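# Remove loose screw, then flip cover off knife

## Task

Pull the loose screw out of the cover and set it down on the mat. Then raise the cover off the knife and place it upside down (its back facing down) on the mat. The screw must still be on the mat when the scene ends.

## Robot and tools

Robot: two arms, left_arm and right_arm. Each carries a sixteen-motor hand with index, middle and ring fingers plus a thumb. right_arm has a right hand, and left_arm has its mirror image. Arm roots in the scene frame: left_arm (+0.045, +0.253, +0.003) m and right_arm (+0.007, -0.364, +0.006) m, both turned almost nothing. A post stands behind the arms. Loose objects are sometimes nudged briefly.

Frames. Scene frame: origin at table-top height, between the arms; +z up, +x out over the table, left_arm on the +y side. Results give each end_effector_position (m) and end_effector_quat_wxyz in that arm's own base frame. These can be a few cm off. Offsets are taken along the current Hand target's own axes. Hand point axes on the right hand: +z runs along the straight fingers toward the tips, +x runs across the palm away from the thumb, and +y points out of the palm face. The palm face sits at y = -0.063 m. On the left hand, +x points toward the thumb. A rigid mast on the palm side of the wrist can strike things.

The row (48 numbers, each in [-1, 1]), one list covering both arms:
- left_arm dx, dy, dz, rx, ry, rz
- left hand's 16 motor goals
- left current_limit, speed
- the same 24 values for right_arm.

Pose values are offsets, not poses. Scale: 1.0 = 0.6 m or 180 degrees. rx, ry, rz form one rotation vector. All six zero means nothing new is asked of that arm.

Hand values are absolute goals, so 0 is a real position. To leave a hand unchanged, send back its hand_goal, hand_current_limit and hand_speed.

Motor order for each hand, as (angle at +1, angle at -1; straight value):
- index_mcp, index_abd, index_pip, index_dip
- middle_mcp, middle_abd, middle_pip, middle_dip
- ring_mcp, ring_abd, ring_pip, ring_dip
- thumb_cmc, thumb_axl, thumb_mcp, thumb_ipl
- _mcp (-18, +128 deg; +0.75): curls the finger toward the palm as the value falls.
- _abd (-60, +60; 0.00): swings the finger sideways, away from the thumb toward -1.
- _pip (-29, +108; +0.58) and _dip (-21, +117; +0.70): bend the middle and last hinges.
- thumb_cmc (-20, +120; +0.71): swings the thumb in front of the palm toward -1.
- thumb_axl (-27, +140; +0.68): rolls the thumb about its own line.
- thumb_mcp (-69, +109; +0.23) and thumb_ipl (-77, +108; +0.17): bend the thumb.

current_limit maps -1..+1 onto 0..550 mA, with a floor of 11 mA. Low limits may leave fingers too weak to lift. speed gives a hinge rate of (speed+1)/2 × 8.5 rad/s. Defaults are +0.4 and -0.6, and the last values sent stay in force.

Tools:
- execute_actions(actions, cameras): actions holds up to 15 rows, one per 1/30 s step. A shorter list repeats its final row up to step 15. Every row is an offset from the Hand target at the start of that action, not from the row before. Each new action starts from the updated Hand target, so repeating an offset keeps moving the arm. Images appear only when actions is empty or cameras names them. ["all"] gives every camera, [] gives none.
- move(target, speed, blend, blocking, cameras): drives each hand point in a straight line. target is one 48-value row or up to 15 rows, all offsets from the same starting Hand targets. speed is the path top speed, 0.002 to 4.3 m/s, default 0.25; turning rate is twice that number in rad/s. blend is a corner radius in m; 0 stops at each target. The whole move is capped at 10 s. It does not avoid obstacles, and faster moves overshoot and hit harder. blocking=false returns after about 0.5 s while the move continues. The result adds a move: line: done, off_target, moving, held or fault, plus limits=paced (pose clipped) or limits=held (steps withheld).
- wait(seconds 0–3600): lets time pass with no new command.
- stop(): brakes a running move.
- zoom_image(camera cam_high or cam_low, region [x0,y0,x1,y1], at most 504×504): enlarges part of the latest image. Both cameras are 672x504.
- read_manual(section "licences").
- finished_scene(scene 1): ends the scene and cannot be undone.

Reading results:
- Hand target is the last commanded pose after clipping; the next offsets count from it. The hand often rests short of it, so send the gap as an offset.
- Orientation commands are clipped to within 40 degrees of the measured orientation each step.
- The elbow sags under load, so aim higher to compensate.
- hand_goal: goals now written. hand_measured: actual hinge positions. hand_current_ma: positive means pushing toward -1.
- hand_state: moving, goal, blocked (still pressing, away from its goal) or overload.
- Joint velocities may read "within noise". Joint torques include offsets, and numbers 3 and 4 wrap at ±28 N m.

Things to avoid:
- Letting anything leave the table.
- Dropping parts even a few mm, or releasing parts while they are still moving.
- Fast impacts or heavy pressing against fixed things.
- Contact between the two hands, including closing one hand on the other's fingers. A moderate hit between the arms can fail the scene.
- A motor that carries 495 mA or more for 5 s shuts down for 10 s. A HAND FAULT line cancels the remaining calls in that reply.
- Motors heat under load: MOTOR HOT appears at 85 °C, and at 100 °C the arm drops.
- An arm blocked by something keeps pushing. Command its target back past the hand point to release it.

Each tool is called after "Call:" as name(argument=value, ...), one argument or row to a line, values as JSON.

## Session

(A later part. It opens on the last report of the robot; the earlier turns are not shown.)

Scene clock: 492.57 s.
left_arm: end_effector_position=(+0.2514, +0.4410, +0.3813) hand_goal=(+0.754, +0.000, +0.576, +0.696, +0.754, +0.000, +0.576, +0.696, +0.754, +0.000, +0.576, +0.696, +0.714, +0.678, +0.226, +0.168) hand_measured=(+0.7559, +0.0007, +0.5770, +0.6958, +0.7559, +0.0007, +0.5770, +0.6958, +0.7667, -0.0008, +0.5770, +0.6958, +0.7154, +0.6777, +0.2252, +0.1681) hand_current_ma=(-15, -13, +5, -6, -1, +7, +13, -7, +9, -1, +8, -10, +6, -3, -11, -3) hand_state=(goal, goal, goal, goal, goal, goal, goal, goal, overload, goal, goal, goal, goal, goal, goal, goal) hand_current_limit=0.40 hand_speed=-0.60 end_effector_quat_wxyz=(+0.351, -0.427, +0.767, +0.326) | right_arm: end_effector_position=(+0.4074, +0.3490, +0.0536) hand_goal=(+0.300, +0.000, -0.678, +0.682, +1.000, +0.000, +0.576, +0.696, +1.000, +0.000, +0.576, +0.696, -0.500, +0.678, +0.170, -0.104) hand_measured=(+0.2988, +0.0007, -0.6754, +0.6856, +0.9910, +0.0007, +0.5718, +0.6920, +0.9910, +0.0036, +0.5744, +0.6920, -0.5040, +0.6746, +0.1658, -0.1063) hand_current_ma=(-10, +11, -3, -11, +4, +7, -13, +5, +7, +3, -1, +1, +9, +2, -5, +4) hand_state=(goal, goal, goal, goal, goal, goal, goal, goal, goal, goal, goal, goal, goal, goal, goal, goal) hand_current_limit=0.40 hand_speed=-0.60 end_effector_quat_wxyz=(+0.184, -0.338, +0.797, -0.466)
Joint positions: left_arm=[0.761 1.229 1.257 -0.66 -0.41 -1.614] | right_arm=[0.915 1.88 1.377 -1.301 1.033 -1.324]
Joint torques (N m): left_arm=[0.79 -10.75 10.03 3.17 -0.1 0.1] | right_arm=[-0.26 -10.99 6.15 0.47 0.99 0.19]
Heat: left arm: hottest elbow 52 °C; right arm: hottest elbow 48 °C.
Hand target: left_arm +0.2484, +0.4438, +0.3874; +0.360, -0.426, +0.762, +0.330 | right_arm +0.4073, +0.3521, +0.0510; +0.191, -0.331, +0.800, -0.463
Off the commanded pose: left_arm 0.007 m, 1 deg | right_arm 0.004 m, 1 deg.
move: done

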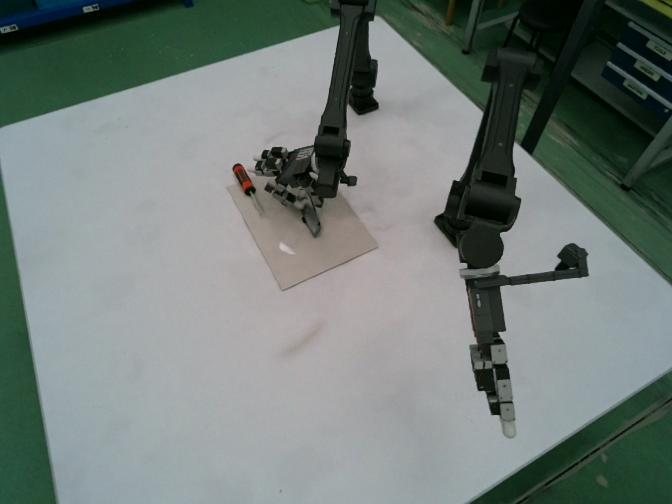

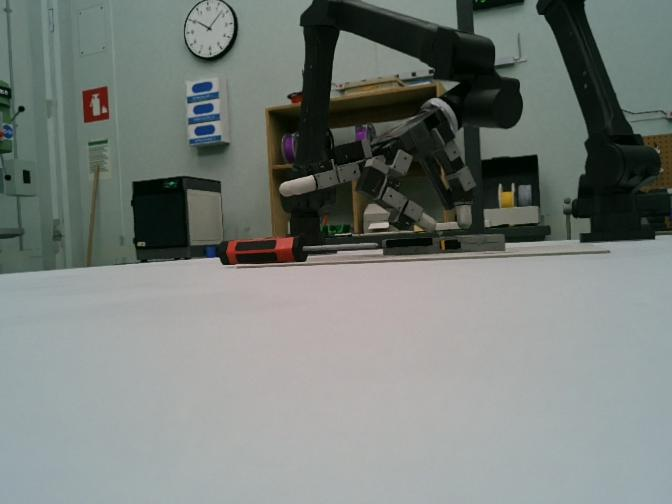

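Call:
move(
  target=[0,0,0,0,0,0,0.754,0,0.576,0.696,0.754,0,0.576,0.696,0.754,0,0.576,0.696,0.714,0.678,0.226,0.168,0.4,-0.6,0,0.01155,0.00667,0,0,0,0.300,0,-0.679,0.681,1.0,0,0.576,0.696,1.0,0,0.576,0.696,-0.5,0.678,0.1695,-0.1035,0.4,-0.6],
  cameras=["all"],
  speed=0.03,
)

Call:
zoom_image(
  camera="cam_high",
  region=[270, 170, 330, 230],
)

Call:
zoom_image(
  camera="cam_low",
  region=[390, 180, 480, 260],
)

Scene clock: 505.70 s.
left_arm: end_effector_position=(+0.2514, +0.4410, +0.3813) hand_goal=(+0.754, +0.000, +0.576, +0.696, +0.754, +0.000, +0.576, +0.696, +0.754, +0.000, +0.576, +0.696, +0.714, +0.678, +0.226, +0.168) hand_measured=(+0.7559, +0.0007, +0.5770, +0.6958, +0.7571, +0.0007, +0.5770, +0.6958, +0.7667, +0.0007, +0.5770, +0.6958, +0.7154, +0.6777, +0.2252, +0.1672) hand_current_ma=(-11, -8, -1, -4, +2, +8, +11, -5, +7, -2, +3, -6, +9, -4, -9, -4) hand_state=(goal, goal, goal, goal, goal, goal, goal, goal, overload, goal, goal, goal, goal, goal, goal, goal) hand_current_limit=0.40 hand_speed=-0.60 end_effector_quat_wxyz=(+0.351, -0.427, +0.767, +0.326) | right_arm: end_effector_position=(+0.4081, +0.3498, +0.0509) hand_goal=(+0.300, +0.000, -0.678, +0.682, +1.000, +0.000, +0.576, +0.696, +1.000, +0.000, +0.576, +0.696, -0.500, +0.678, +0.170, -0.104) hand_measured=(+0.2988, +0.0021, -0.6754, +0.6856, +0.9910, +0.0036, +0.5718, +0.6920, +0.9910, +0.0036, +0.5731, +0.6932, -0.5040, +0.6756, +0.1668, -0.1063) hand_current_ma=(-10, +16, -7, -11, +7, +10, -9, +2, +8, +1, -1, -2, +8, -1, -2, +1) hand_state=(goal, goal, goal, goal, goal, goal, goal, goal, goal, goal, goal, goal, goal, goal, goal, goal) hand_current_limit=0.40 hand_speed=-0.60 end_effector_quat_wxyz=(+0.189, -0.335, +0.798, -0.464)
Joint positions: left_arm=[0.761 1.229 1.257 -0.66 -0.41 -1.614] | right_arm=[0.915 1.88 1.369 -1.283 1.033 -1.324]
Joint torques (N m): left_arm=[1.26 -12.45 9.72 3.22 -0.14 0.11] | right_arm=[-0.32 -9.99 6.02 0.46 0.99 0.2]
Heat: left arm: hottest elbow 52 °C; right arm: hottest elbow 46 °C.
Hand target: left_arm +0.2484, +0.4438, +0.3874; +0.360, -0.426, +0.762, +0.330 | right_arm +0.4073, +0.3521, +0.0432; +0.191, -0.332, +0.800, -0.463
Off the commanded pose: left_arm 0.007 m, 1 deg | right_arm 0.008 m, 1 deg.
move: done

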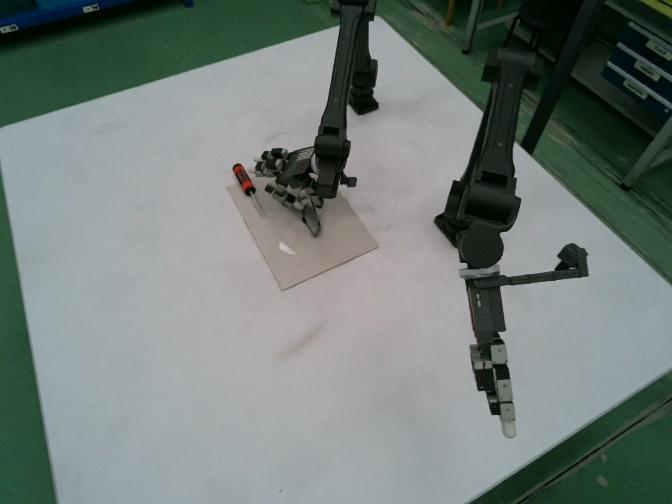

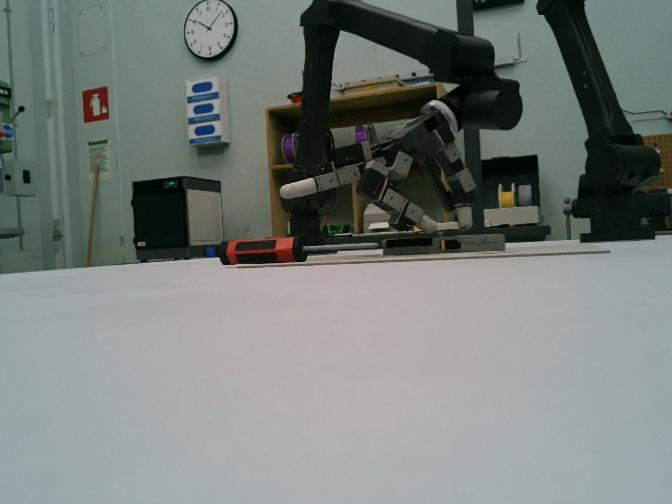

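Scaled by 8.400 from the camera's image (finer frame: 960x720).

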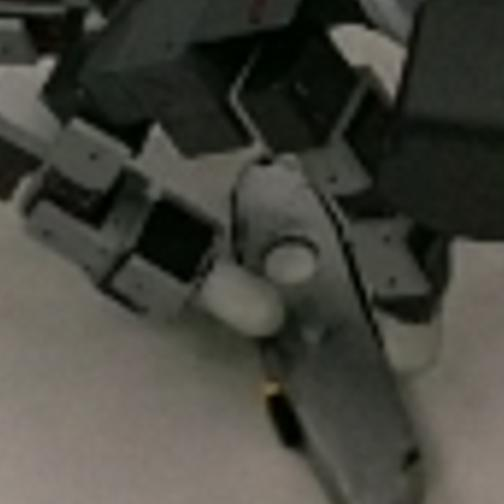

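Scaled by 5.600 from the camera's image (finer frame: 960x720).

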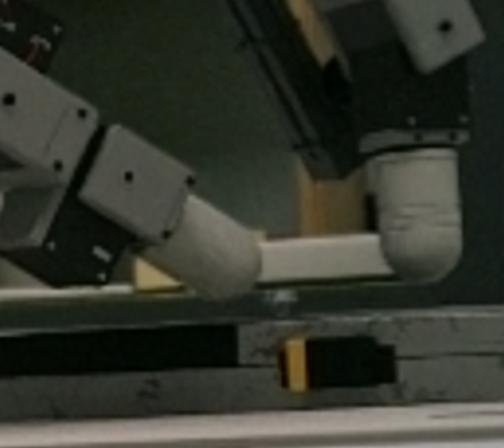

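Call:
move(
  target=[0,0,0,0,0,0,0.754,0,0.576,0.696,0.754,0,0.576,0.696,0.754,0,0.576,0.696,0.714,0.678,0.226,0.168,0.4,-0.6,0,0.00866,0.005,0,0,0,0.300,0,-0.679,0.681,1.0,0,0.576,0.696,1.0,0,0.576,0.696,-0.5,0.678,0.1695,-0.1035,0.4,-0.6],
  cameras=["all"],
  speed=0.03,
)

Call:
zoom_image(
  camera="cam_high",
  region=[270, 170, 330, 230],
)

Call:
zoom_image(
  camera="cam_low",
  region=[390, 180, 480, 260],
)

Scene clock: 518.37 s.
left_arm: end_effector_position=(+0.2514, +0.4410, +0.3813) hand_goal=(+0.754, +0.000, +0.576, +0.696, +0.754, +0.000, +0.576, +0.696, +0.754, +0.000, +0.576, +0.696, +0.714, +0.678, +0.226, +0.168) hand_measured=(+0.7559, +0.0007, +0.5770, +0.6958, +0.7559, +0.0007, +0.5770, +0.6958, +0.7667, -0.0008, +0.5770, +0.6958, +0.7154, +0.6767, +0.2252, +0.1681) hand_current_ma=(-6, -10, +0, -6, +1, +7, +9, -10, +8, -4, +7, -7, +2, +3, -12, -2) hand_state=(goal, goal, goal, goal, goal, goal, goal, goal, overload, goal, goal, goal, goal, goal, goal, goal) hand_current_limit=0.40 hand_speed=-0.60 end_effector_quat_wxyz=(+0.351, -0.427, +0.767, +0.326) | right_arm: end_effector_position=(+0.4082, +0.3499, +0.0448) hand_goal=(+0.300, +0.000, -0.678, +0.682, +1.000, +0.000, +0.576, +0.696, +1.000, +0.000, +0.576, +0.696, -0.500, +0.678, +0.170, -0.104) hand_measured=(+0.2976, +0.0021, -0.6805, +0.6830, +0.9910, +0.0021, +0.5718, +0.6920, +0.9910, +0.0036, +0.5744, +0.6920, -0.5027, +0.6746, +0.1668, -0.1053) hand_current_ma=(-10, +9, +2, -9, +8, +6, -14, +1, +8, +3, -2, +1, +7, +4, -8, +3) hand_state=(goal, goal, goal, goal, goal, goal, goal, goal, goal, goal, goal, goal, goal, goal, goal, goal) hand_current_limit=0.40 hand_speed=-0.60 end_effector_quat_wxyz=(+0.189, -0.335, +0.798, -0.463)
Joint positions: left_arm=[0.761 1.229 1.257 -0.66 -0.41 -1.614] | right_arm=[0.915 1.888 1.363 -1.269 1.033 -1.322]
Joint torques (N m): left_arm=[0.97 -11.46 9.85 3.18 -0.16 0.09] | right_arm=[-0.32 -10.17 5.98 0.5 1 0.19]
Heat: left arm: hottest elbow 52 °C; right arm: hottest elbow 45 °C.
Hand target: left_arm +0.2484, +0.4438, +0.3874; +0.360, -0.426, +0.762, +0.330 | right_arm +0.4073, +0.3521, +0.0372; +0.191, -0.331, +0.800, -0.462
Off the commanded pose: left_arm 0.007 m, 1 deg | right_arm 0.008 m, 0 deg.
move: done

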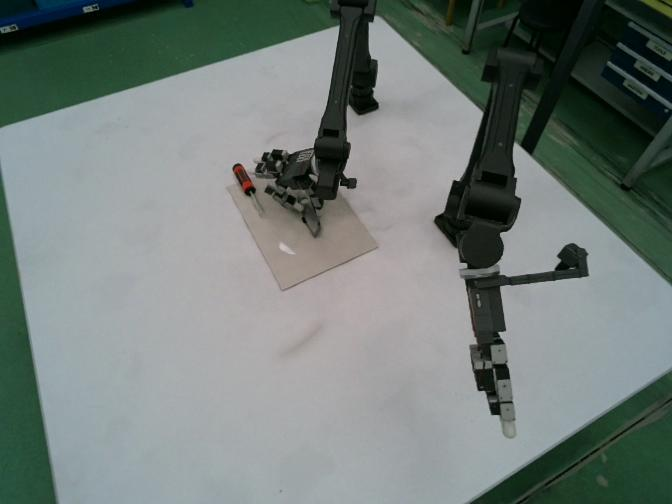

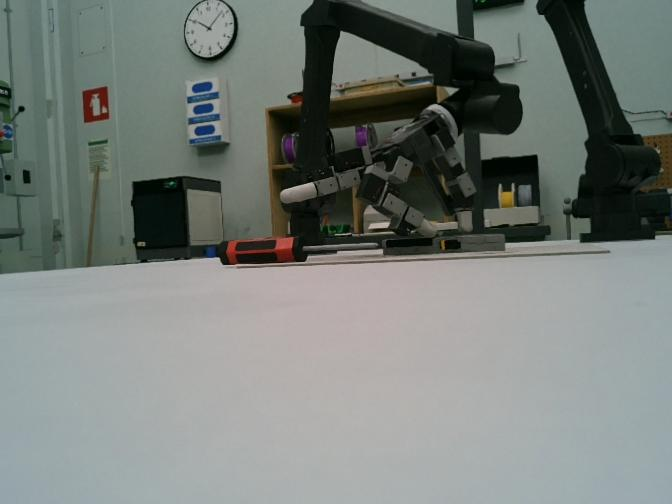

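Scaled by 8.400 from the camera's image (finer frame: 960x720).

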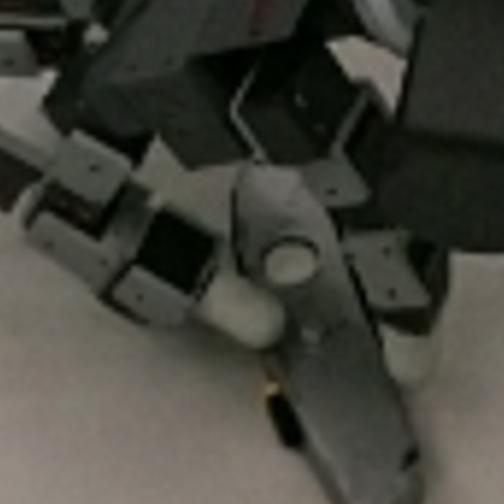

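Scaled by 5.600 from the camera's image (finer frame: 960x720).

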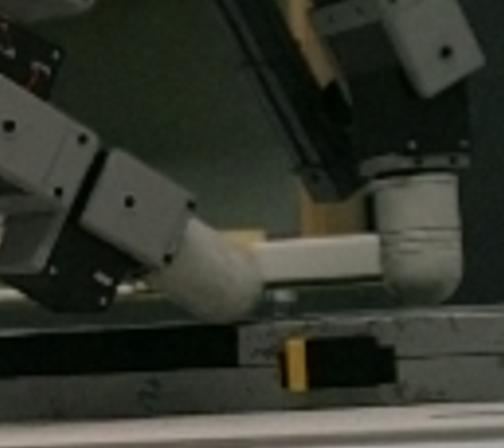

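Call:
move(
  target=[0,0,0,0,0,0,0.754,0,0.576,0.696,0.754,0,0.576,0.696,0.754,0,0.576,0.696,0.714,0.678,0.226,0.168,0.4,-0.6,0,0,0,0,0,0,0.262,0,-0.653,0.681,1.0,0,0.576,0.696,1.0,0,0.576,0.696,-0.5,0.678,0.057,-0.163,0.4,-0.9],
  cameras=["all"],
  speed=0.03,
)

Call:
zoom_image(
  camera="cam_high",
  region=[270, 170, 330, 230],
)

Call:
zoom_image(
  camera="cam_low",
  region=[390, 180, 480, 260],
)

Scene clock: 545.87 s.
left_arm: end_effector_position=(+0.2514, +0.4410, +0.3813) hand_goal=(+0.754, +0.000, +0.576, +0.696, +0.754, +0.000, +0.576, +0.696, +0.754, +0.000, +0.576, +0.696, +0.714, +0.678, +0.226, +0.168) hand_measured=(+0.7559, +0.0007, +0.5770, +0.6958, +0.7571, +0.0007, +0.5770, +0.6958, +0.7667, -0.0008, +0.5770, +0.6958, +0.7154, +0.6767, +0.2252, +0.1681) hand_current_ma=(-10, -5, +0, -1, -3, +6, +13, -6, +15, -2, +6, -3, +10, +1, -10, -7) hand_state=(goal, goal, goal, goal, goal, goal, goal, goal, overload, goal, goal, goal, goal, goal, goal, goal) hand_current_limit=0.40 hand_speed=-0.60 end_effector_quat_wxyz=(+0.351, -0.427, +0.767, +0.326) | right_arm: end_effector_position=(+0.4080, +0.3504, +0.0449) hand_goal=(+0.262, +0.000, -0.652, +0.682, +1.000, +0.000, +0.576, +0.696, +1.000, +0.000, +0.576, +0.696, -0.500, +0.678, +0.058, -0.162) hand_measured=(+0.2614, +0.0036, -0.6561, +0.6830, +0.9910, +0.0021, +0.5718, +0.6907, +0.9910, +0.0051, +0.5744, +0.6932, -0.5027, +0.6756, +0.0768, -0.1587) hand_current_ma=(-7, +9, -2, -10, +6, +4, -11, +3, +11, +7, -3, -2, +9, +4, +8, +3) hand_state=(goal, goal, goal, goal, goal, goal, goal, goal, goal, goal, goal, goal, goal, goal, goal, goal) hand_current_limit=0.40 hand_speed=-0.90 end_effector_quat_wxyz=(+0.190, -0.334, +0.799, -0.463)
Joint positions: left_arm=[0.761 1.229 1.257 -0.66 -0.41 -1.614] | right_arm=[0.916 1.888 1.363 -1.269 1.033 -1.32]
Joint torques (N m): left_arm=[1.55 -12.34 9.95 3.1 -0.13 0.12] | right_arm=[-0.32 -10.11 5.97 0.5 0.99 0.16]
Motor temperatures (°C): left_arm=[33 32 52 31 31 29] | right_arm=[32 39 44 34 31 30]
Heat: left arm: hottest elbow 52 °C; right arm: hottest elbow 44 °C.
Hand target: left_arm +0.2484, +0.4438, +0.3874; +0.360, -0.426, +0.762, +0.330 | right_arm +0.4072, +0.3523, +0.0372; +0.191, -0.332, +0.800, -0.462
Off the commanded pose: left_arm 0.007 m, 1 deg | right_arm 0.008 m, 0 deg.
move: done

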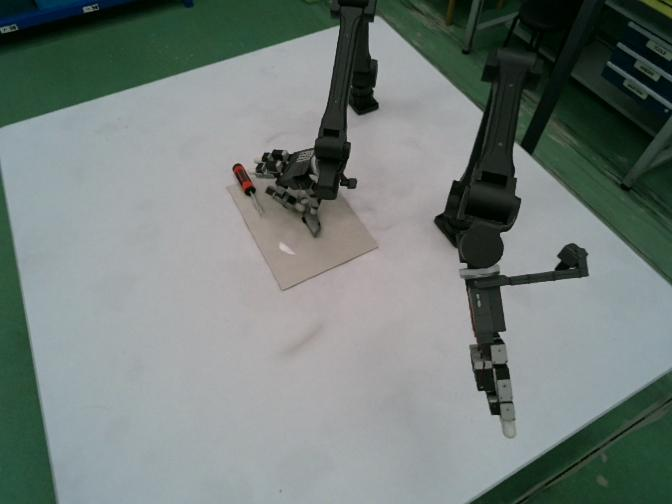

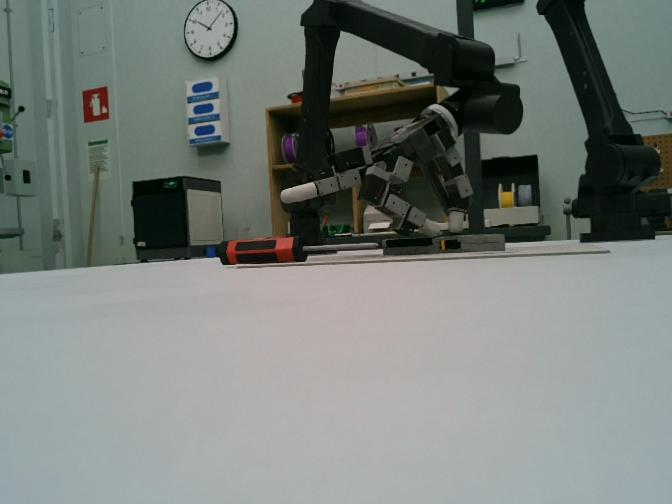

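Scaled by 8.400 from the camera's image (finer frame: 960x720).

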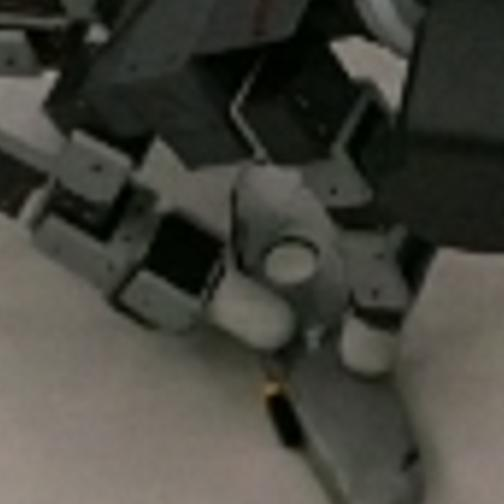

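Scaled by 5.600 from the camera's image (finer frame: 960x720).

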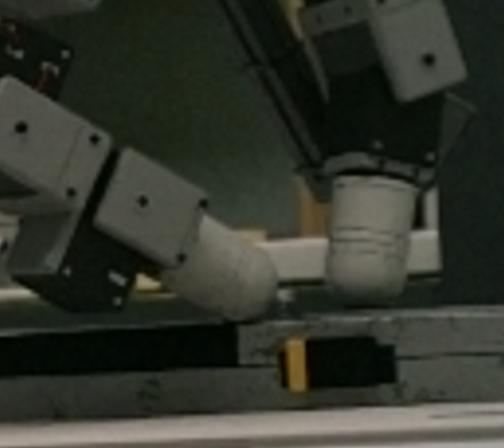

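Call:
move(
  target=[0,0,0,0,0,0,0.754,0,0.576,0.696,0.754,0,0.576,0.696,0.754,0,0.576,0.696,0.714,0.678,0.226,0.168,0.4,-0.6,0,0,0,0,0,0,0.262,0,-0.653,0.681,1.0,0,0.576,0.696,1.0,0,0.576,0.696,-0.5,0.678,-0.01,-0.163,0.1,-0.9],
  cameras=["all"],
  speed=0.03,
)

Call:
zoom_image(
  camera="cam_high",
  region=[270, 170, 330, 230],
)

Call:
zoom_image(
  camera="cam_low",
  region=[390, 180, 480, 260],
)

Scene clock: 558.87 s.
left_arm: end_effector_position=(+0.2514, +0.4410, +0.3813) hand_goal=(+0.754, +0.000, +0.576, +0.696, +0.754, +0.000, +0.576, +0.696, +0.754, +0.000, +0.576, +0.696, +0.714, +0.678, +0.226, +0.168) hand_measured=(+0.7559, -0.0008, +0.5770, +0.6958, +0.7571, +0.0007, +0.5770, +0.6958, +0.7667, -0.0008, +0.5770, +0.6958, +0.7154, +0.6767, +0.2252, +0.1681) hand_current_ma=(-10, -9, +6, +0, +1, +8, +17, -7, +11, -4, +11, -8, +4, -3, -6, +0) hand_state=(goal, goal, goal, goal, goal, goal, goal, goal, overload, goal, goal, goal, goal, goal, goal, goal) hand_current_limit=0.40 hand_speed=-0.60 end_effector_quat_wxyz=(+0.351, -0.427, +0.767, +0.326) | right_arm: end_effector_position=(+0.4075, +0.3513, +0.0448) hand_goal=(+0.262, +0.000, -0.652, +0.682, +1.000, +0.000, +0.576, +0.696, +1.000, +0.000, +0.576, +0.696, -0.500, +0.678, -0.010, -0.162) hand_measured=(+0.2614, +0.0036, -0.6548, +0.6818, +0.9910, +0.0021, +0.5718, +0.6920, +0.9898, +0.0051, +0.5744, +0.6932, -0.5040, +0.6756, +0.0114, -0.1587) hand_current_ma=(-7, +10, -1, -7, +10, +8, -11, +3, +9, +1, +2, -1, +10, +10, +11, +1) hand_state=(goal, goal, goal, goal, goal, goal, goal, goal, goal, goal, goal, goal, goal, goal, blocked, goal) hand_current_limit=0.10 hand_speed=-0.90 end_effector_quat_wxyz=(+0.190, -0.334, +0.799, -0.463)
Joint positions: left_arm=[0.761 1.229 1.257 -0.66 -0.41 -1.614] | right_arm=[0.918 1.888 1.363 -1.269 1.033 -1.318]
Joint torques (N m): left_arm=[1.38 -11.93 9.85 3.33 -0.14 0.12] | right_arm=[-0.62 -9.93 6 0.49 1.02 0.14]
Heat: left arm: hottest elbow 52 °C; right arm: hottest elbow 44 °C.
Hand target: left_arm +0.2484, +0.4438, +0.3874; +0.360, -0.426, +0.762, +0.330 | right_arm +0.4073, +0.3521, +0.0372; +0.191, -0.332, +0.800, -0.462
Off the commanded pose: left_arm 0.007 m, 1 deg | right_arm 0.008 m, 0 deg.
move: done

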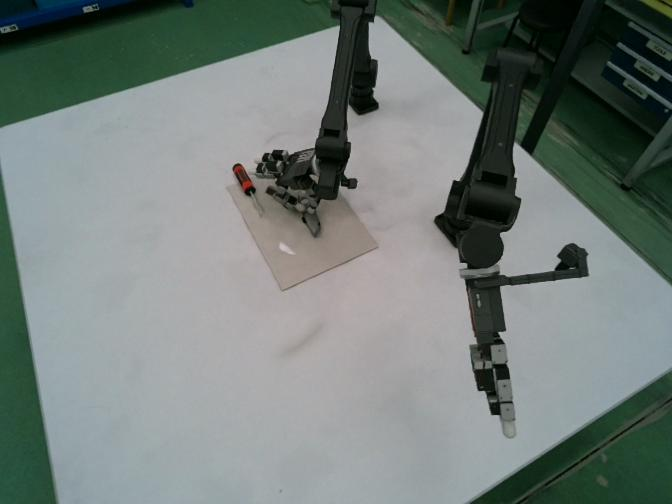

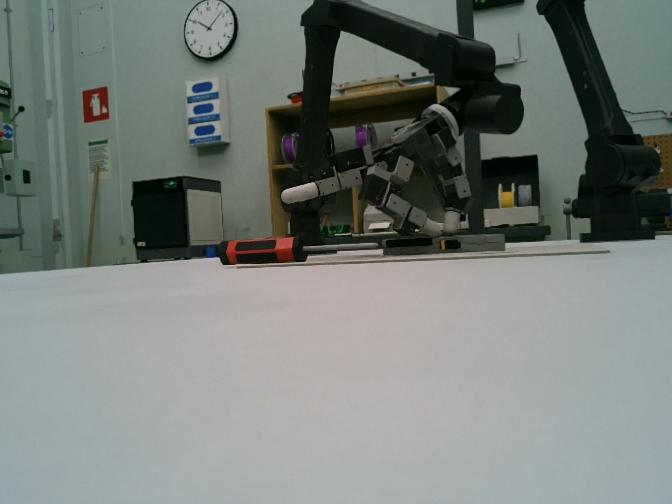

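Scaled by 8.400 from the camera's image (finer frame: 960x720).

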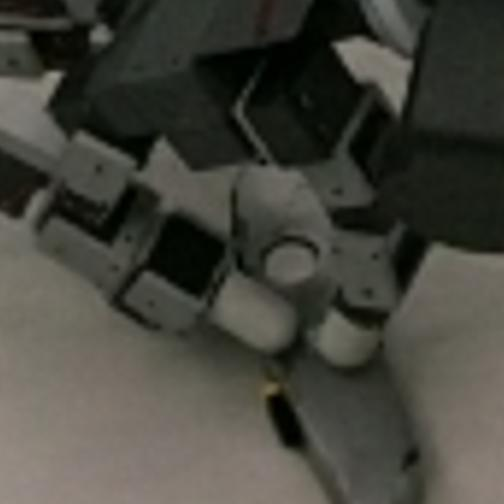

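Scaled by 5.600 from the camera's image (finer frame: 960x720).

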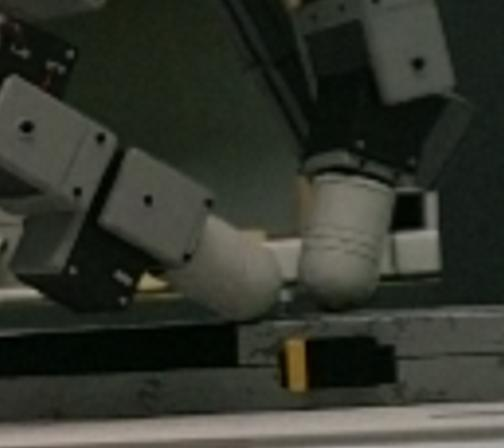

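Call:
move(
  target=[0,0,0,0,0,0,0.754,0,0.576,0.696,0.754,0,0.576,0.696,0.754,0,0.576,0.696,0.714,0.678,0.226,0.168,0.4,-0.6,0,0,0,0,0,0,0.262,0,-0.653,0.681,1.0,0,0.576,0.696,1.0,0,0.576,0.696,-0.5,0.678,-0.08,-0.163,0.1,-0.9],
  cameras=["all"],
  speed=0.03,
)

Call:
zoom_image(
  camera="cam_high",
  region=[270, 170, 330, 230],
)

Call:
zoom_image(
  camera="cam_low",
  region=[390, 180, 480, 260],
)

Scene clock: 567.23 s.
left_arm: end_effector_position=(+0.2514, +0.4410, +0.3813) hand_goal=(+0.754, +0.000, +0.576, +0.696, +0.754, +0.000, +0.576, +0.696, +0.754, +0.000, +0.576, +0.696, +0.714, +0.678, +0.226, +0.168) hand_measured=(+0.7559, -0.0008, +0.5770, +0.6971, +0.7571, +0.0007, +0.5770, +0.6958, +0.7667, -0.0008, +0.5770, +0.6958, +0.7154, +0.6777, +0.2252, +0.1681) hand_current_ma=(-9, -10, +4, -9, +0, +11, +6, -4, +11, +3, +8, -11, +9, +1, -11, -2) hand_state=(goal, goal, goal, goal, goal, goal, goal, goal, overload, goal, goal, goal, goal, goal, goal, goal) hand_current_limit=0.40 hand_speed=-0.60 end_effector_quat_wxyz=(+0.351, -0.427, +0.767, +0.326) | right_arm: end_effector_position=(+0.4068, +0.3529, +0.0448) hand_goal=(+0.262, +0.000, -0.652, +0.682, +1.000, +0.000, +0.576, +0.696, +1.000, +0.000, +0.576, +0.696, -0.500, +0.678, -0.080, -0.162) hand_measured=(+0.2614, +0.0007, -0.6548, +0.6818, +0.9898, +0.0007, +0.5718, +0.6920, +0.9898, +0.0036, +0.5744, +0.6932, -0.4989, +0.6788, -0.0301, -0.1520) hand_current_ma=(-8, +13, -5, -10, +10, +5, -8, +4, +7, +7, -3, +0, +7, +4, +54, +7) hand_state=(goal, goal, goal, goal, goal, goal, goal, goal, goal, goal, goal, goal, goal, goal, blocked, goal) hand_current_limit=0.10 hand_speed=-0.90 end_effector_quat_wxyz=(+0.192, -0.335, +0.799, -0.462)
Joint positions: left_arm=[0.761 1.229 1.257 -0.66 -0.41 -1.614] | right_arm=[0.921 1.888 1.363 -1.266 1.032 -1.318]
Joint torques (N m): left_arm=[1.67 -11.75 10.04 3.21 -0.11 0.1] | right_arm=[-0.73 -10.05 5.98 0.42 1.06 0.13]
Heat: left arm: hottest elbow 53 °C; right arm: hottest elbow 43 °C.
Hand target: left_arm +0.2484, +0.4438, +0.3874; +0.360, -0.426, +0.762, +0.330 | right_arm +0.4072, +0.3522, +0.0372; +0.191, -0.332, +0.800, -0.462
Off the commanded pose: left_arm 0.007 m, 1 deg | right_arm 0.008 m, 0 deg.
move: done

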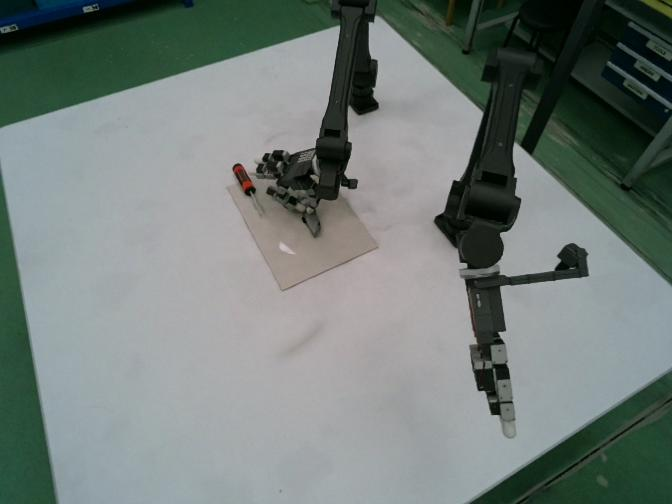

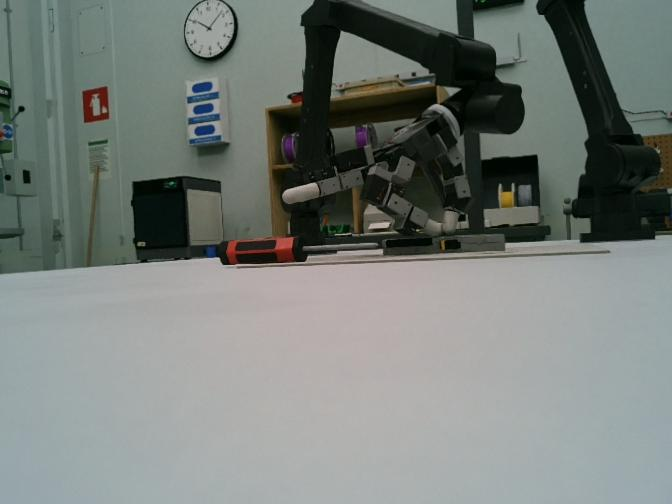

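Scaled by 8.400 from the camera's image (finer frame: 960x720).

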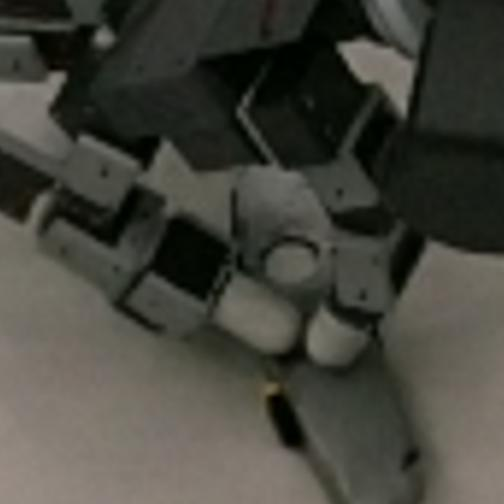

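Scaled by 5.600 from the camera's image (finer frame: 960x720).

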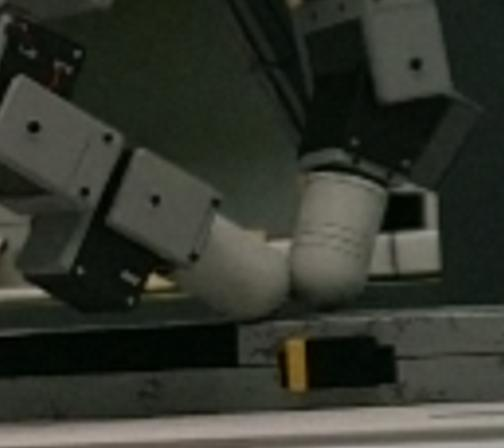

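Call:
move(
  target=[0,0,0,0,0,0,0.754,0,0.576,0.696,0.754,0,0.576,0.696,0.754,0,0.576,0.696,0.714,0.678,0.226,0.168,0.4,-0.6,0,0,0,0,0,0,0.235,0,-0.653,0.681,1.0,0,0.576,0.696,1.0,0,0.576,0.696,-0.5,0.678,-0.18,-0.163,0.1,-0.9],
  cameras=["all"],
  speed=0.03,
)

Call:
zoom_image(
  camera="cam_high",
  region=[270, 170, 330, 230],
)

Call:
zoom_image(
  camera="cam_low",
  region=[390, 180, 480, 260],
)

Scene clock: 583.73 s.
left_arm: end_effector_position=(+0.2514, +0.4410, +0.3813) hand_goal=(+0.754, +0.000, +0.576, +0.696, +0.754, +0.000, +0.576, +0.696, +0.754, +0.000, +0.576, +0.696, +0.714, +0.678, +0.226, +0.168) hand_measured=(+0.7559, -0.0008, +0.5770, +0.6958, +0.7559, +0.0007, +0.5770, +0.6958, +0.7667, +0.0007, +0.5770, +0.6958, +0.7154, +0.6777, +0.2262, +0.1672) hand_current_ma=(-8, -3, +1, -5, +1, +8, +8, -3, +11, +6, +5, -9, +7, +0, -6, -6) hand_state=(goal, goal, goal, goal, goal, goal, goal, goal, overload, goal, goal, goal, goal, goal, goal, goal) hand_current_limit=0.40 hand_speed=-0.60 end_effector_quat_wxyz=(+0.351, -0.427, +0.767, +0.326) | right_arm: end_effector_position=(+0.4072, +0.3540, +0.0448) hand_goal=(+0.236, +0.000, -0.652, +0.682, +1.000, +0.000, +0.576, +0.696, +1.000, +0.000, +0.576, +0.696, -0.500, +0.678, -0.180, -0.162) hand_measured=(+0.2566, +0.0036, -0.6497, +0.6818, +0.9910, +0.0021, +0.5705, +0.6920, +0.9910, +0.0036, +0.5744, +0.6932, -0.4926, +0.6809, -0.0578, -0.1368) hand_current_ma=(+5, +8, -4, -5, +6, +9, -12, +7, +3, +0, +0, -3, +13, +6, +299, +19) hand_state=(blocked, goal, goal, goal, goal, goal, goal, goal, goal, goal, goal, goal, goal, goal, moving, blocked) hand_current_limit=0.10 hand_speed=-0.90 end_effector_quat_wxyz=(+0.194, -0.332, +0.800, -0.460)
Joint positions: left_arm=[0.761 1.229 1.257 -0.66 -0.41 -1.614] | right_arm=[0.921 1.888 1.363 -1.264 1.032 -1.312]
Joint torques (N m): left_arm=[1.96 -11.69 9.94 3.14 -0.13 0.08] | right_arm=[-0.85 -10.11 6 0.34 1.08 0.08]
Heat: left arm: hottest elbow 53 °C; right arm: hottest elbow 43 °C.
Hand target: left_arm +0.2484, +0.4438, +0.3874; +0.360, -0.426, +0.762, +0.330 | right_arm +0.4073, +0.3521, +0.0372; +0.191, -0.332, +0.800, -0.463
Off the commanded pose: left_arm 0.007 m, 1 deg | right_arm 0.008 m, 0 deg.
move: done

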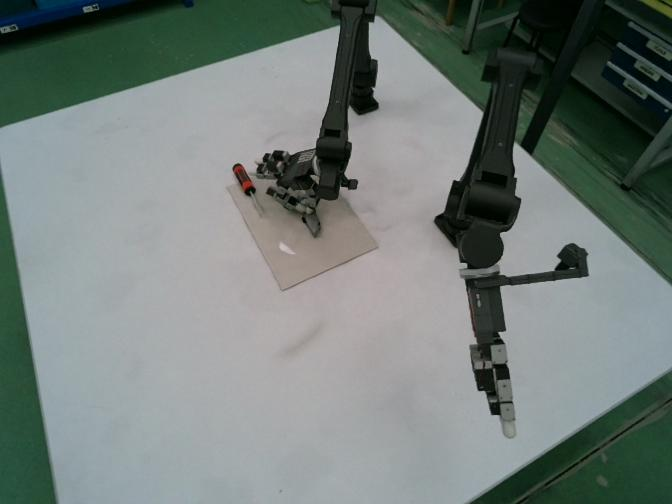

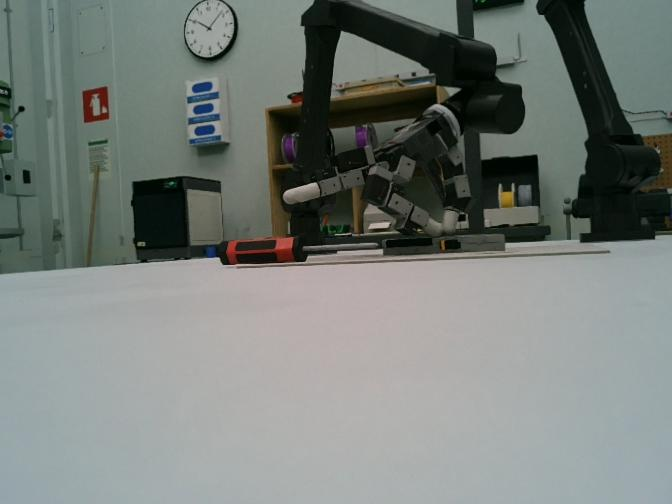

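Scaled by 8.400 from the camera's image (finer frame: 960x720).

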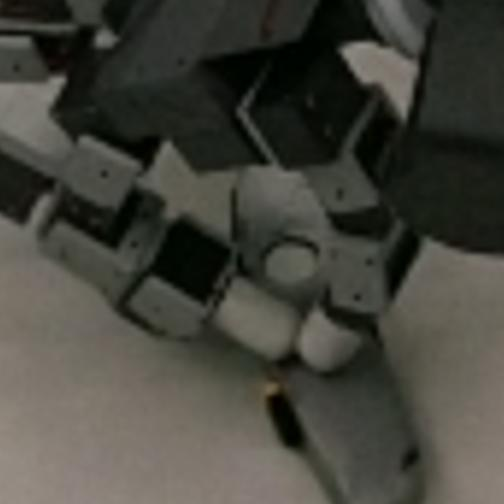

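Scaled by 5.600 from the camera's image (finer frame: 960x720).

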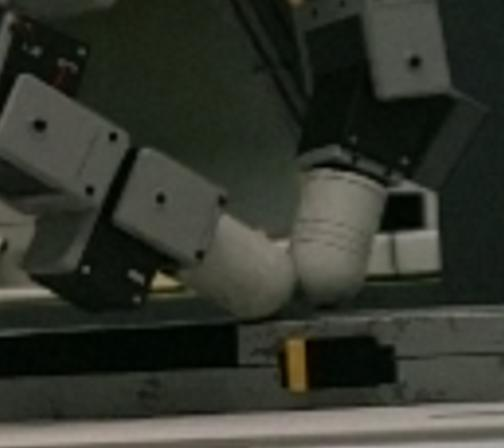

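Call:
move(
  target=[0,0,0,0,0,0,0.754,0,0.576,0.696,0.754,0,0.576,0.696,0.754,0,0.576,0.696,0.714,0.678,0.226,0.168,0.4,-0.6,0,-0.065,-0.0375,0,0,0,0.235,0,-0.653,0.681,1.0,0,0.576,0.696,1.0,0,0.576,0.696,-0.5,0.678,-0.18,-0.163,0.1,-0.9],
  cameras=["all"],
  speed=0.03,
)

Call:
zoom_image(
  camera="cam_high",
  region=[270, 170, 330, 230],
)

Call:
zoom_image(
  camera="cam_low",
  region=[390, 180, 480, 260],
)

Scene clock: 593.83 s.
left_arm: end_effector_position=(+0.2514, +0.4410, +0.3813) hand_goal=(+0.754, +0.000, +0.576, +0.696, +0.754, +0.000, +0.576, +0.696, +0.754, +0.000, +0.576, +0.696, +0.714, +0.678, +0.226, +0.168) hand_measured=(+0.7559, +0.0007, +0.5757, +0.6958, +0.7571, +0.0007, +0.5770, +0.6958, +0.7667, +0.0007, +0.5770, +0.6958, +0.7154, +0.6777, +0.2252, +0.1681) hand_current_ma=(-4, -8, -2, -5, -3, +14, +8, -7, +11, -3, +10, -7, +8, -1, -7, -8) hand_state=(goal, goal, goal, goal, goal, goal, goal, goal, overload, goal, goal, goal, goal, goal, goal, goal) hand_current_limit=0.40 hand_speed=-0.60 end_effector_quat_wxyz=(+0.351, -0.427, +0.767, +0.326) | right_arm: end_effector_position=(+0.3970, +0.3409, +0.0566) hand_goal=(+0.236, +0.000, -0.652, +0.682, +1.000, +0.000, +0.576, +0.696, +1.000, +0.000, +0.576, +0.696, -0.500, +0.678, -0.180, -0.162) hand_measured=(+0.2638, +0.0007, -0.6536, +0.6830, +0.9910, +0.0021, +0.5718, +0.6920, +0.9898, +0.0051, +0.5744, +0.6932, -0.4939, +0.6809, -0.0638, -0.1330) hand_current_ma=(+5, +11, -4, -11, +6, +4, -9, +2, +5, +2, -4, +5, +10, +6, +293, +27) hand_state=(blocked, goal, goal, goal, goal, goal, goal, goal, goal, goal, goal, goal, goal, goal, blocked, blocked) hand_current_limit=0.10 hand_speed=-0.90 end_effector_quat_wxyz=(+0.173, -0.342, +0.794, -0.473)
Joint positions: left_arm=[0.761 1.229 1.257 -0.66 -0.41 -1.614] | right_arm=[0.922 1.868 1.363 -1.346 1.032 -1.302]
Joint torques (N m): left_arm=[1.14 -11.28 9.94 3.07 -0.1 0.11] | right_arm=[-0.91 -12.75 9.37 -0.49 1.08 -0.05]
Heat: left arm: hottest elbow 53 °C; right arm: hottest elbow 43 °C.
Hand target: left_arm +0.2484, +0.4438, +0.3874; +0.360, -0.426, +0.762, +0.330 | right_arm +0.4073, +0.3521, +0.0821; +0.191, -0.332, +0.800, -0.463
Off the commanded pose: left_arm 0.007 m, 1 deg | right_arm 0.030 m, 3 deg.
move: off_target (right_arm)

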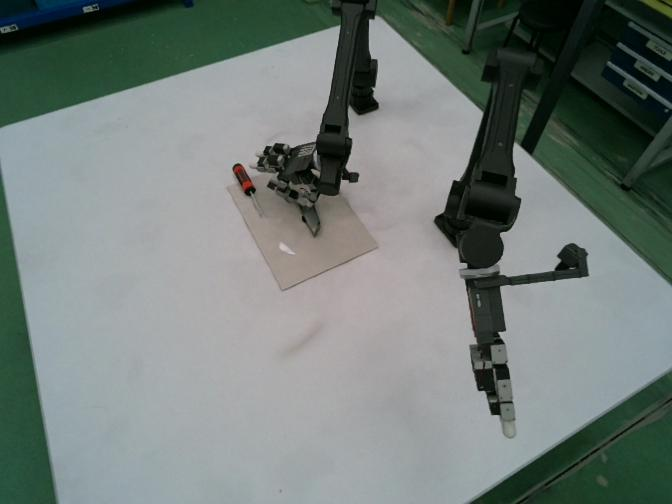

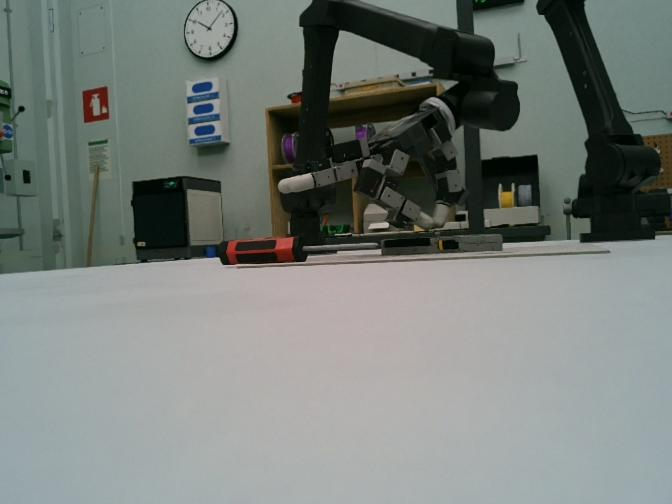

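Scaled by 8.400 from the camera's image (finer frame: 960x720).

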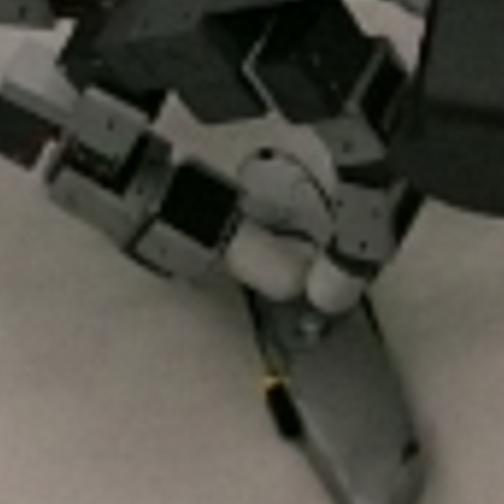

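Scaled by 5.600 from the camera's image (finer frame: 960x720).

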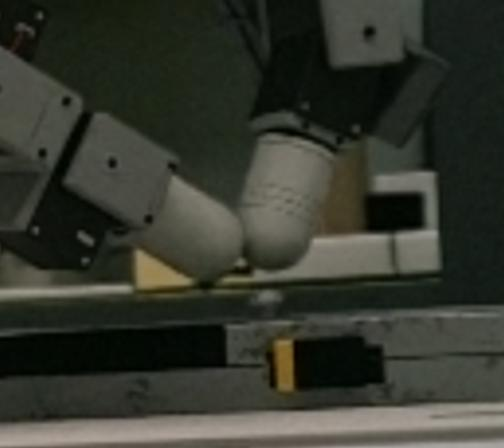

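Call:
execute_actions(
  actions=[
    [[0,0,0,0,0,0,0.754,0,0.576,0.696,0.754,0,0.576,0.696,0.754,0,0.576,0.696,0.714,0.678,0.226,0.168,0.4,-0.6,0,0,0,0,0,0,0.300,0,-0.679,0.681,1.0,0,0.576,0.696,1.0,0,0.576,0.696,-0.5,0.678,0.1,-0.163,0.4,-0.6]],
  ],
)

Call:
wait(
  seconds=2,
)

Scene clock: 609.77 s.
left_arm: end_effector_position=(+0.2514, +0.4410, +0.3813) hand_goal=(+0.754, +0.000, +0.576, +0.696, +0.754, +0.000, +0.576, +0.696, +0.754, +0.000, +0.576, +0.696, +0.714, +0.678, +0.226, +0.168) hand_measured=(+0.7559, +0.0007, +0.5770, +0.6958, +0.7559, +0.0007, +0.5757, +0.6958, +0.7667, +0.0007, +0.5770, +0.6958, +0.7154, +0.6767, +0.2252, +0.1672) hand_current_ma=(-11, -6, +5, -12, +0, +13, +10, -4, +8, -1, +4, -9, +14, +2, -7, +0) hand_state=(goal, goal, goal, goal, goal, goal, goal, goal, overload, goal, goal, goal, goal, goal, goal, goal) hand_current_limit=0.40 hand_speed=-0.60 end_effector_quat_wxyz=(+0.351, -0.427, +0.767, +0.326) | right_arm: end_effector_position=(+0.3970, +0.3408, +0.0566) hand_goal=(+0.300, +0.000, -0.678, +0.682, +1.000, +0.000, +0.576, +0.696, +1.000, +0.000, +0.576, +0.696, -0.500, +0.678, +0.100, -0.162) hand_measured=(+0.3000, -0.0008, -0.6741, +0.6843, +0.9898, +0.0021, +0.5718, +0.6920, +0.9910, +0.0036, +0.5744, +0.6920, -0.4989, +0.6788, +0.0995, -0.1606) hand_current_ma=(-6, +10, -3, -8, +2, +3, -7, +4, +8, +0, -3, -4, +4, +6, +1, +1) hand_state=(goal, goal, goal, goal, goal, goal, goal, goal, goal, goal, goal, goal, goal, goal, goal, goal) hand_current_limit=0.40 hand_speed=-0.60 end_effector_quat_wxyz=(+0.173, -0.342, +0.794, -0.473)
Joint positions: left_arm=[0.761 1.229 1.257 -0.66 -0.41 -1.614] | right_arm=[0.922 1.868 1.363 -1.347 1.032 -1.302]
Joint torques (N m): left_arm=[1.03 -11.4 9.91 3.06 -0.1 0.08] | right_arm=[-0.91 -12.57 9.36 -0.46 1.07 -0.05]
Heat: left arm: hottest elbow 53 °C; right arm: hottest elbow 45 °C.
Hand target: left_arm +0.2484, +0.4438, +0.3874; +0.360, -0.426, +0.762, +0.330 | right_arm +0.4073, +0.3521, +0.0821; +0.191, -0.332, +0.800, -0.463
Off the commanded pose: left_arm 0.007 m, 1 deg | right_arm 0.030 m, 3 deg.
Step readings (end_effector_position of left_arm | right_arm):
0: (+0.2514, +0.4410, +0.3813) | (+0.3970, +0.3408, +0.0566)
1: (+0.2514, +0.4410, +0.3813) | (+0.3970, +0.3408, +0.0566)
2: (+0.2514, +0.4410, +0.3813) | (+0.3970, +0.3408, +0.0566)
4: (+0.2514, +0.4410, +0.3813) | (+0.3970, +0.3408, +0.0566)
8: (+0.2514, +0.4410, +0.3813) | (+0.3970, +0.3408, +0.0566)
15: (+0.2514, +0.4410, +0.3813) | (+0.3970, +0.3408, +0.0566)

Scene clock: 611.77 s.
left_arm: end_effector_position=(+0.2514, +0.4410, +0.3813) hand_goal=(+0.754, +0.000, +0.576, +0.696, +0.754, +0.000, +0.576, +0.696, +0.754, +0.000, +0.576, +0.696, +0.714, +0.678, +0.226, +0.168) hand_measured=(+0.7559, +0.0007, +0.5770, +0.6958, +0.7571, +0.0007, +0.5770, +0.6958, +0.7667, -0.0008, +0.5770, +0.6958, +0.7154, +0.6777, +0.2252, +0.1681) hand_current_ma=(-9, -11, +4, -7, +1, +4, +10, -11, +5, -2, +6, -12, +7, -5, -4, -6) hand_state=(goal, goal, goal, goal, goal, goal, goal, goal, overload, goal, goal, goal, goal, goal, goal, goal) hand_current_limit=0.40 hand_speed=-0.60 end_effector_quat_wxyz=(+0.351, -0.427, +0.767, +0.326) | right_arm: end_effector_position=(+0.3970, +0.3408, +0.0566) hand_goal=(+0.300, +0.000, -0.678, +0.682, +1.000, +0.000, +0.576, +0.696, +1.000, +0.000, +0.576, +0.696, -0.500, +0.678, +0.100, -0.162) hand_measured=(+0.3000, -0.0008, -0.6741, +0.6843, +0.9910, +0.0021, +0.5718, +0.6907, +0.9898, +0.0051, +0.5731, +0.6932, -0.4989, +0.6798, +0.0995, -0.1596) hand_current_ma=(-8, +6, -6, -6, +8, +9, -9, +4, +9, +6, -2, -2, +12, +2, -4, +3) hand_state=(goal, goal, goal, goal, goal, goal, goal, goal, goal, goal, goal, goal, goal, goal, goal, goal) hand_current_limit=0.40 hand_speed=-0.60 end_effector_quat_wxyz=(+0.173, -0.342, +0.794, -0.473)
Joint positions: left_arm=[0.761 1.229 1.257 -0.66 -0.41 -1.614] | right_arm=[0.922 1.868 1.363 -1.347 1.032 -1.302]
Joint torques (N m): left_arm=[1.14 -11.63 9.91 3.02 -0.11 0.1] | right_arm=[-0.91 -12.57 9.36 -0.46 1.07 -0.05]
Heat: left arm: hottest elbow 53 °C; right arm: hottest elbow 45 °C.
Hand target: left_arm +0.2484, +0.4438, +0.3874; +0.360, -0.426, +0.762, +0.330 | right_arm +0.4073, +0.3521, +0.0821; +0.191, -0.332, +0.800, -0.463
Off the commanded pose: left_arm 0.007 m, 1 deg | right_arm 0.030 m, 3 deg.
wait: 2.00 s; at rest by 0.17 s

Call:
execute_actions(
  actions=[],
)

Call:
zoom_image(
  camera="cam_high",
  region=[270, 170, 330, 230],
)

Call:
zoom_image(
  camera="cam_low",
  region=[390, 180, 480, 260],
)

Scene clock: 643.80 s.
left_arm: end_effector_position=(+0.2514, +0.4410, +0.3813) hand_goal=(+0.754, +0.000, +0.576, +0.696, +0.754, +0.000, +0.576, +0.696, +0.754, +0.000, +0.576, +0.696, +0.714, +0.678, +0.226, +0.168) hand_measured=(+0.7559, -0.0008, +0.5770, +0.6958, +0.7559, +0.0007, +0.5770, +0.6958, +0.7667, -0.0008, +0.5757, +0.6958, +0.7154, +0.6777, +0.2252, +0.1681) hand_current_ma=(-8, -10, +2, -11, -7, +8, +9, -2, +10, +0, +7, -12, +6, -3, -7, -3) hand_state=(goal, goal, goal, goal, goal, goal, goal, goal, overload, goal, goal, goal, goal, goal, goal, goal) hand_current_limit=0.40 hand_speed=-0.60 end_effector_quat_wxyz=(+0.351, -0.427, +0.767, +0.326) | right_arm: end_effector_position=(+0.3970, +0.3408, +0.0566) hand_goal=(+0.300, +0.000, -0.678, +0.682, +1.000, +0.000, +0.576, +0.696, +1.000, +0.000, +0.576, +0.696, -0.500, +0.678, +0.100, -0.162) hand_measured=(+0.3000, +0.0007, -0.6754, +0.6843, +0.9910, +0.0021, +0.5718, +0.6907, +0.9910, +0.0051, +0.5744, +0.6932, -0.4989, +0.6798, +0.0995, -0.1596) hand_current_ma=(-5, +15, -9, -6, +4, +5, -10, +3, +6, +5, -2, -1, +13, +5, -3, +1) hand_state=(goal, goal, goal, goal, goal, goal, goal, goal, goal, goal, goal, goal, goal, goal, goal, goal) hand_current_limit=0.40 hand_speed=-0.60 end_effector_quat_wxyz=(+0.173, -0.342, +0.794, -0.473)
Joint positions: left_arm=[0.761 1.229 1.257 -0.66 -0.41 -1.614] | right_arm=[0.922 1.868 1.363 -1.347 1.032 -1.302]
Joint velocities: within noise
Joint torques (N m): left_arm=[0.97 -11.28 10 3.21 -0.14 0.1] | right_arm=[-0.97 -12.57 9.37 -0.47 1.07 -0.05]
Motor temperatures (°C): left_arm=[32 33 53 30 31 29] | right_arm=[32 39 47 34 31 30]
Heat: left arm: hottest elbow 53 °C; right arm: hottest elbow 47 °C.
Hand target: left_arm +0.2484, +0.4438, +0.3874; +0.360, -0.426, +0.762, +0.330 | right_arm +0.4073, +0.3521, +0.0821; +0.191, -0.332, +0.800, -0.463
Off the commanded pose: left_arm 0.007 m, 1 deg | right_arm 0.030 m, 3 deg.

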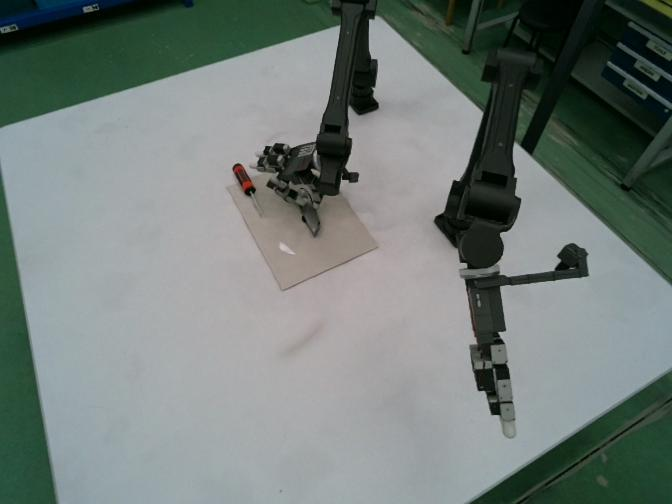

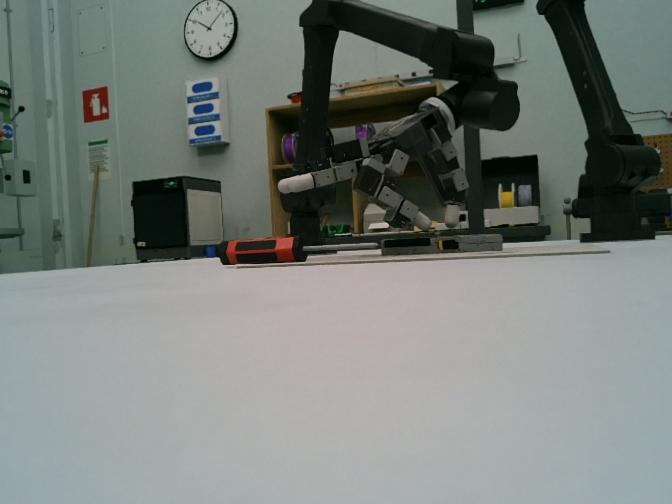

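Scaled by 8.400 from the camera's image (finer frame: 960x720).

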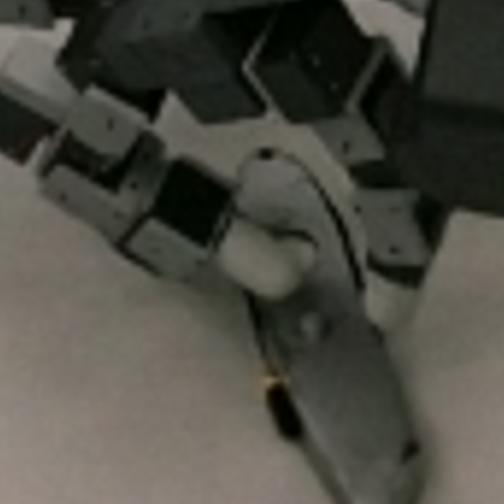

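Scaled by 5.600 from the camera's image (finer frame: 960x720).

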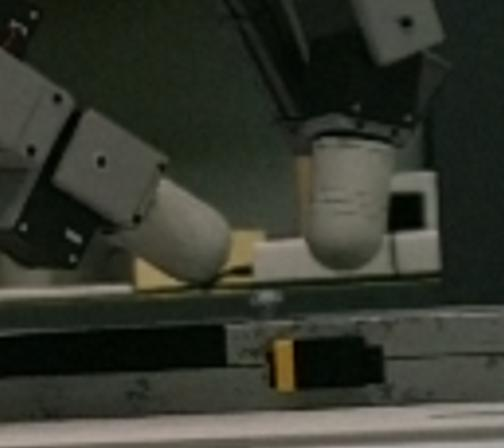

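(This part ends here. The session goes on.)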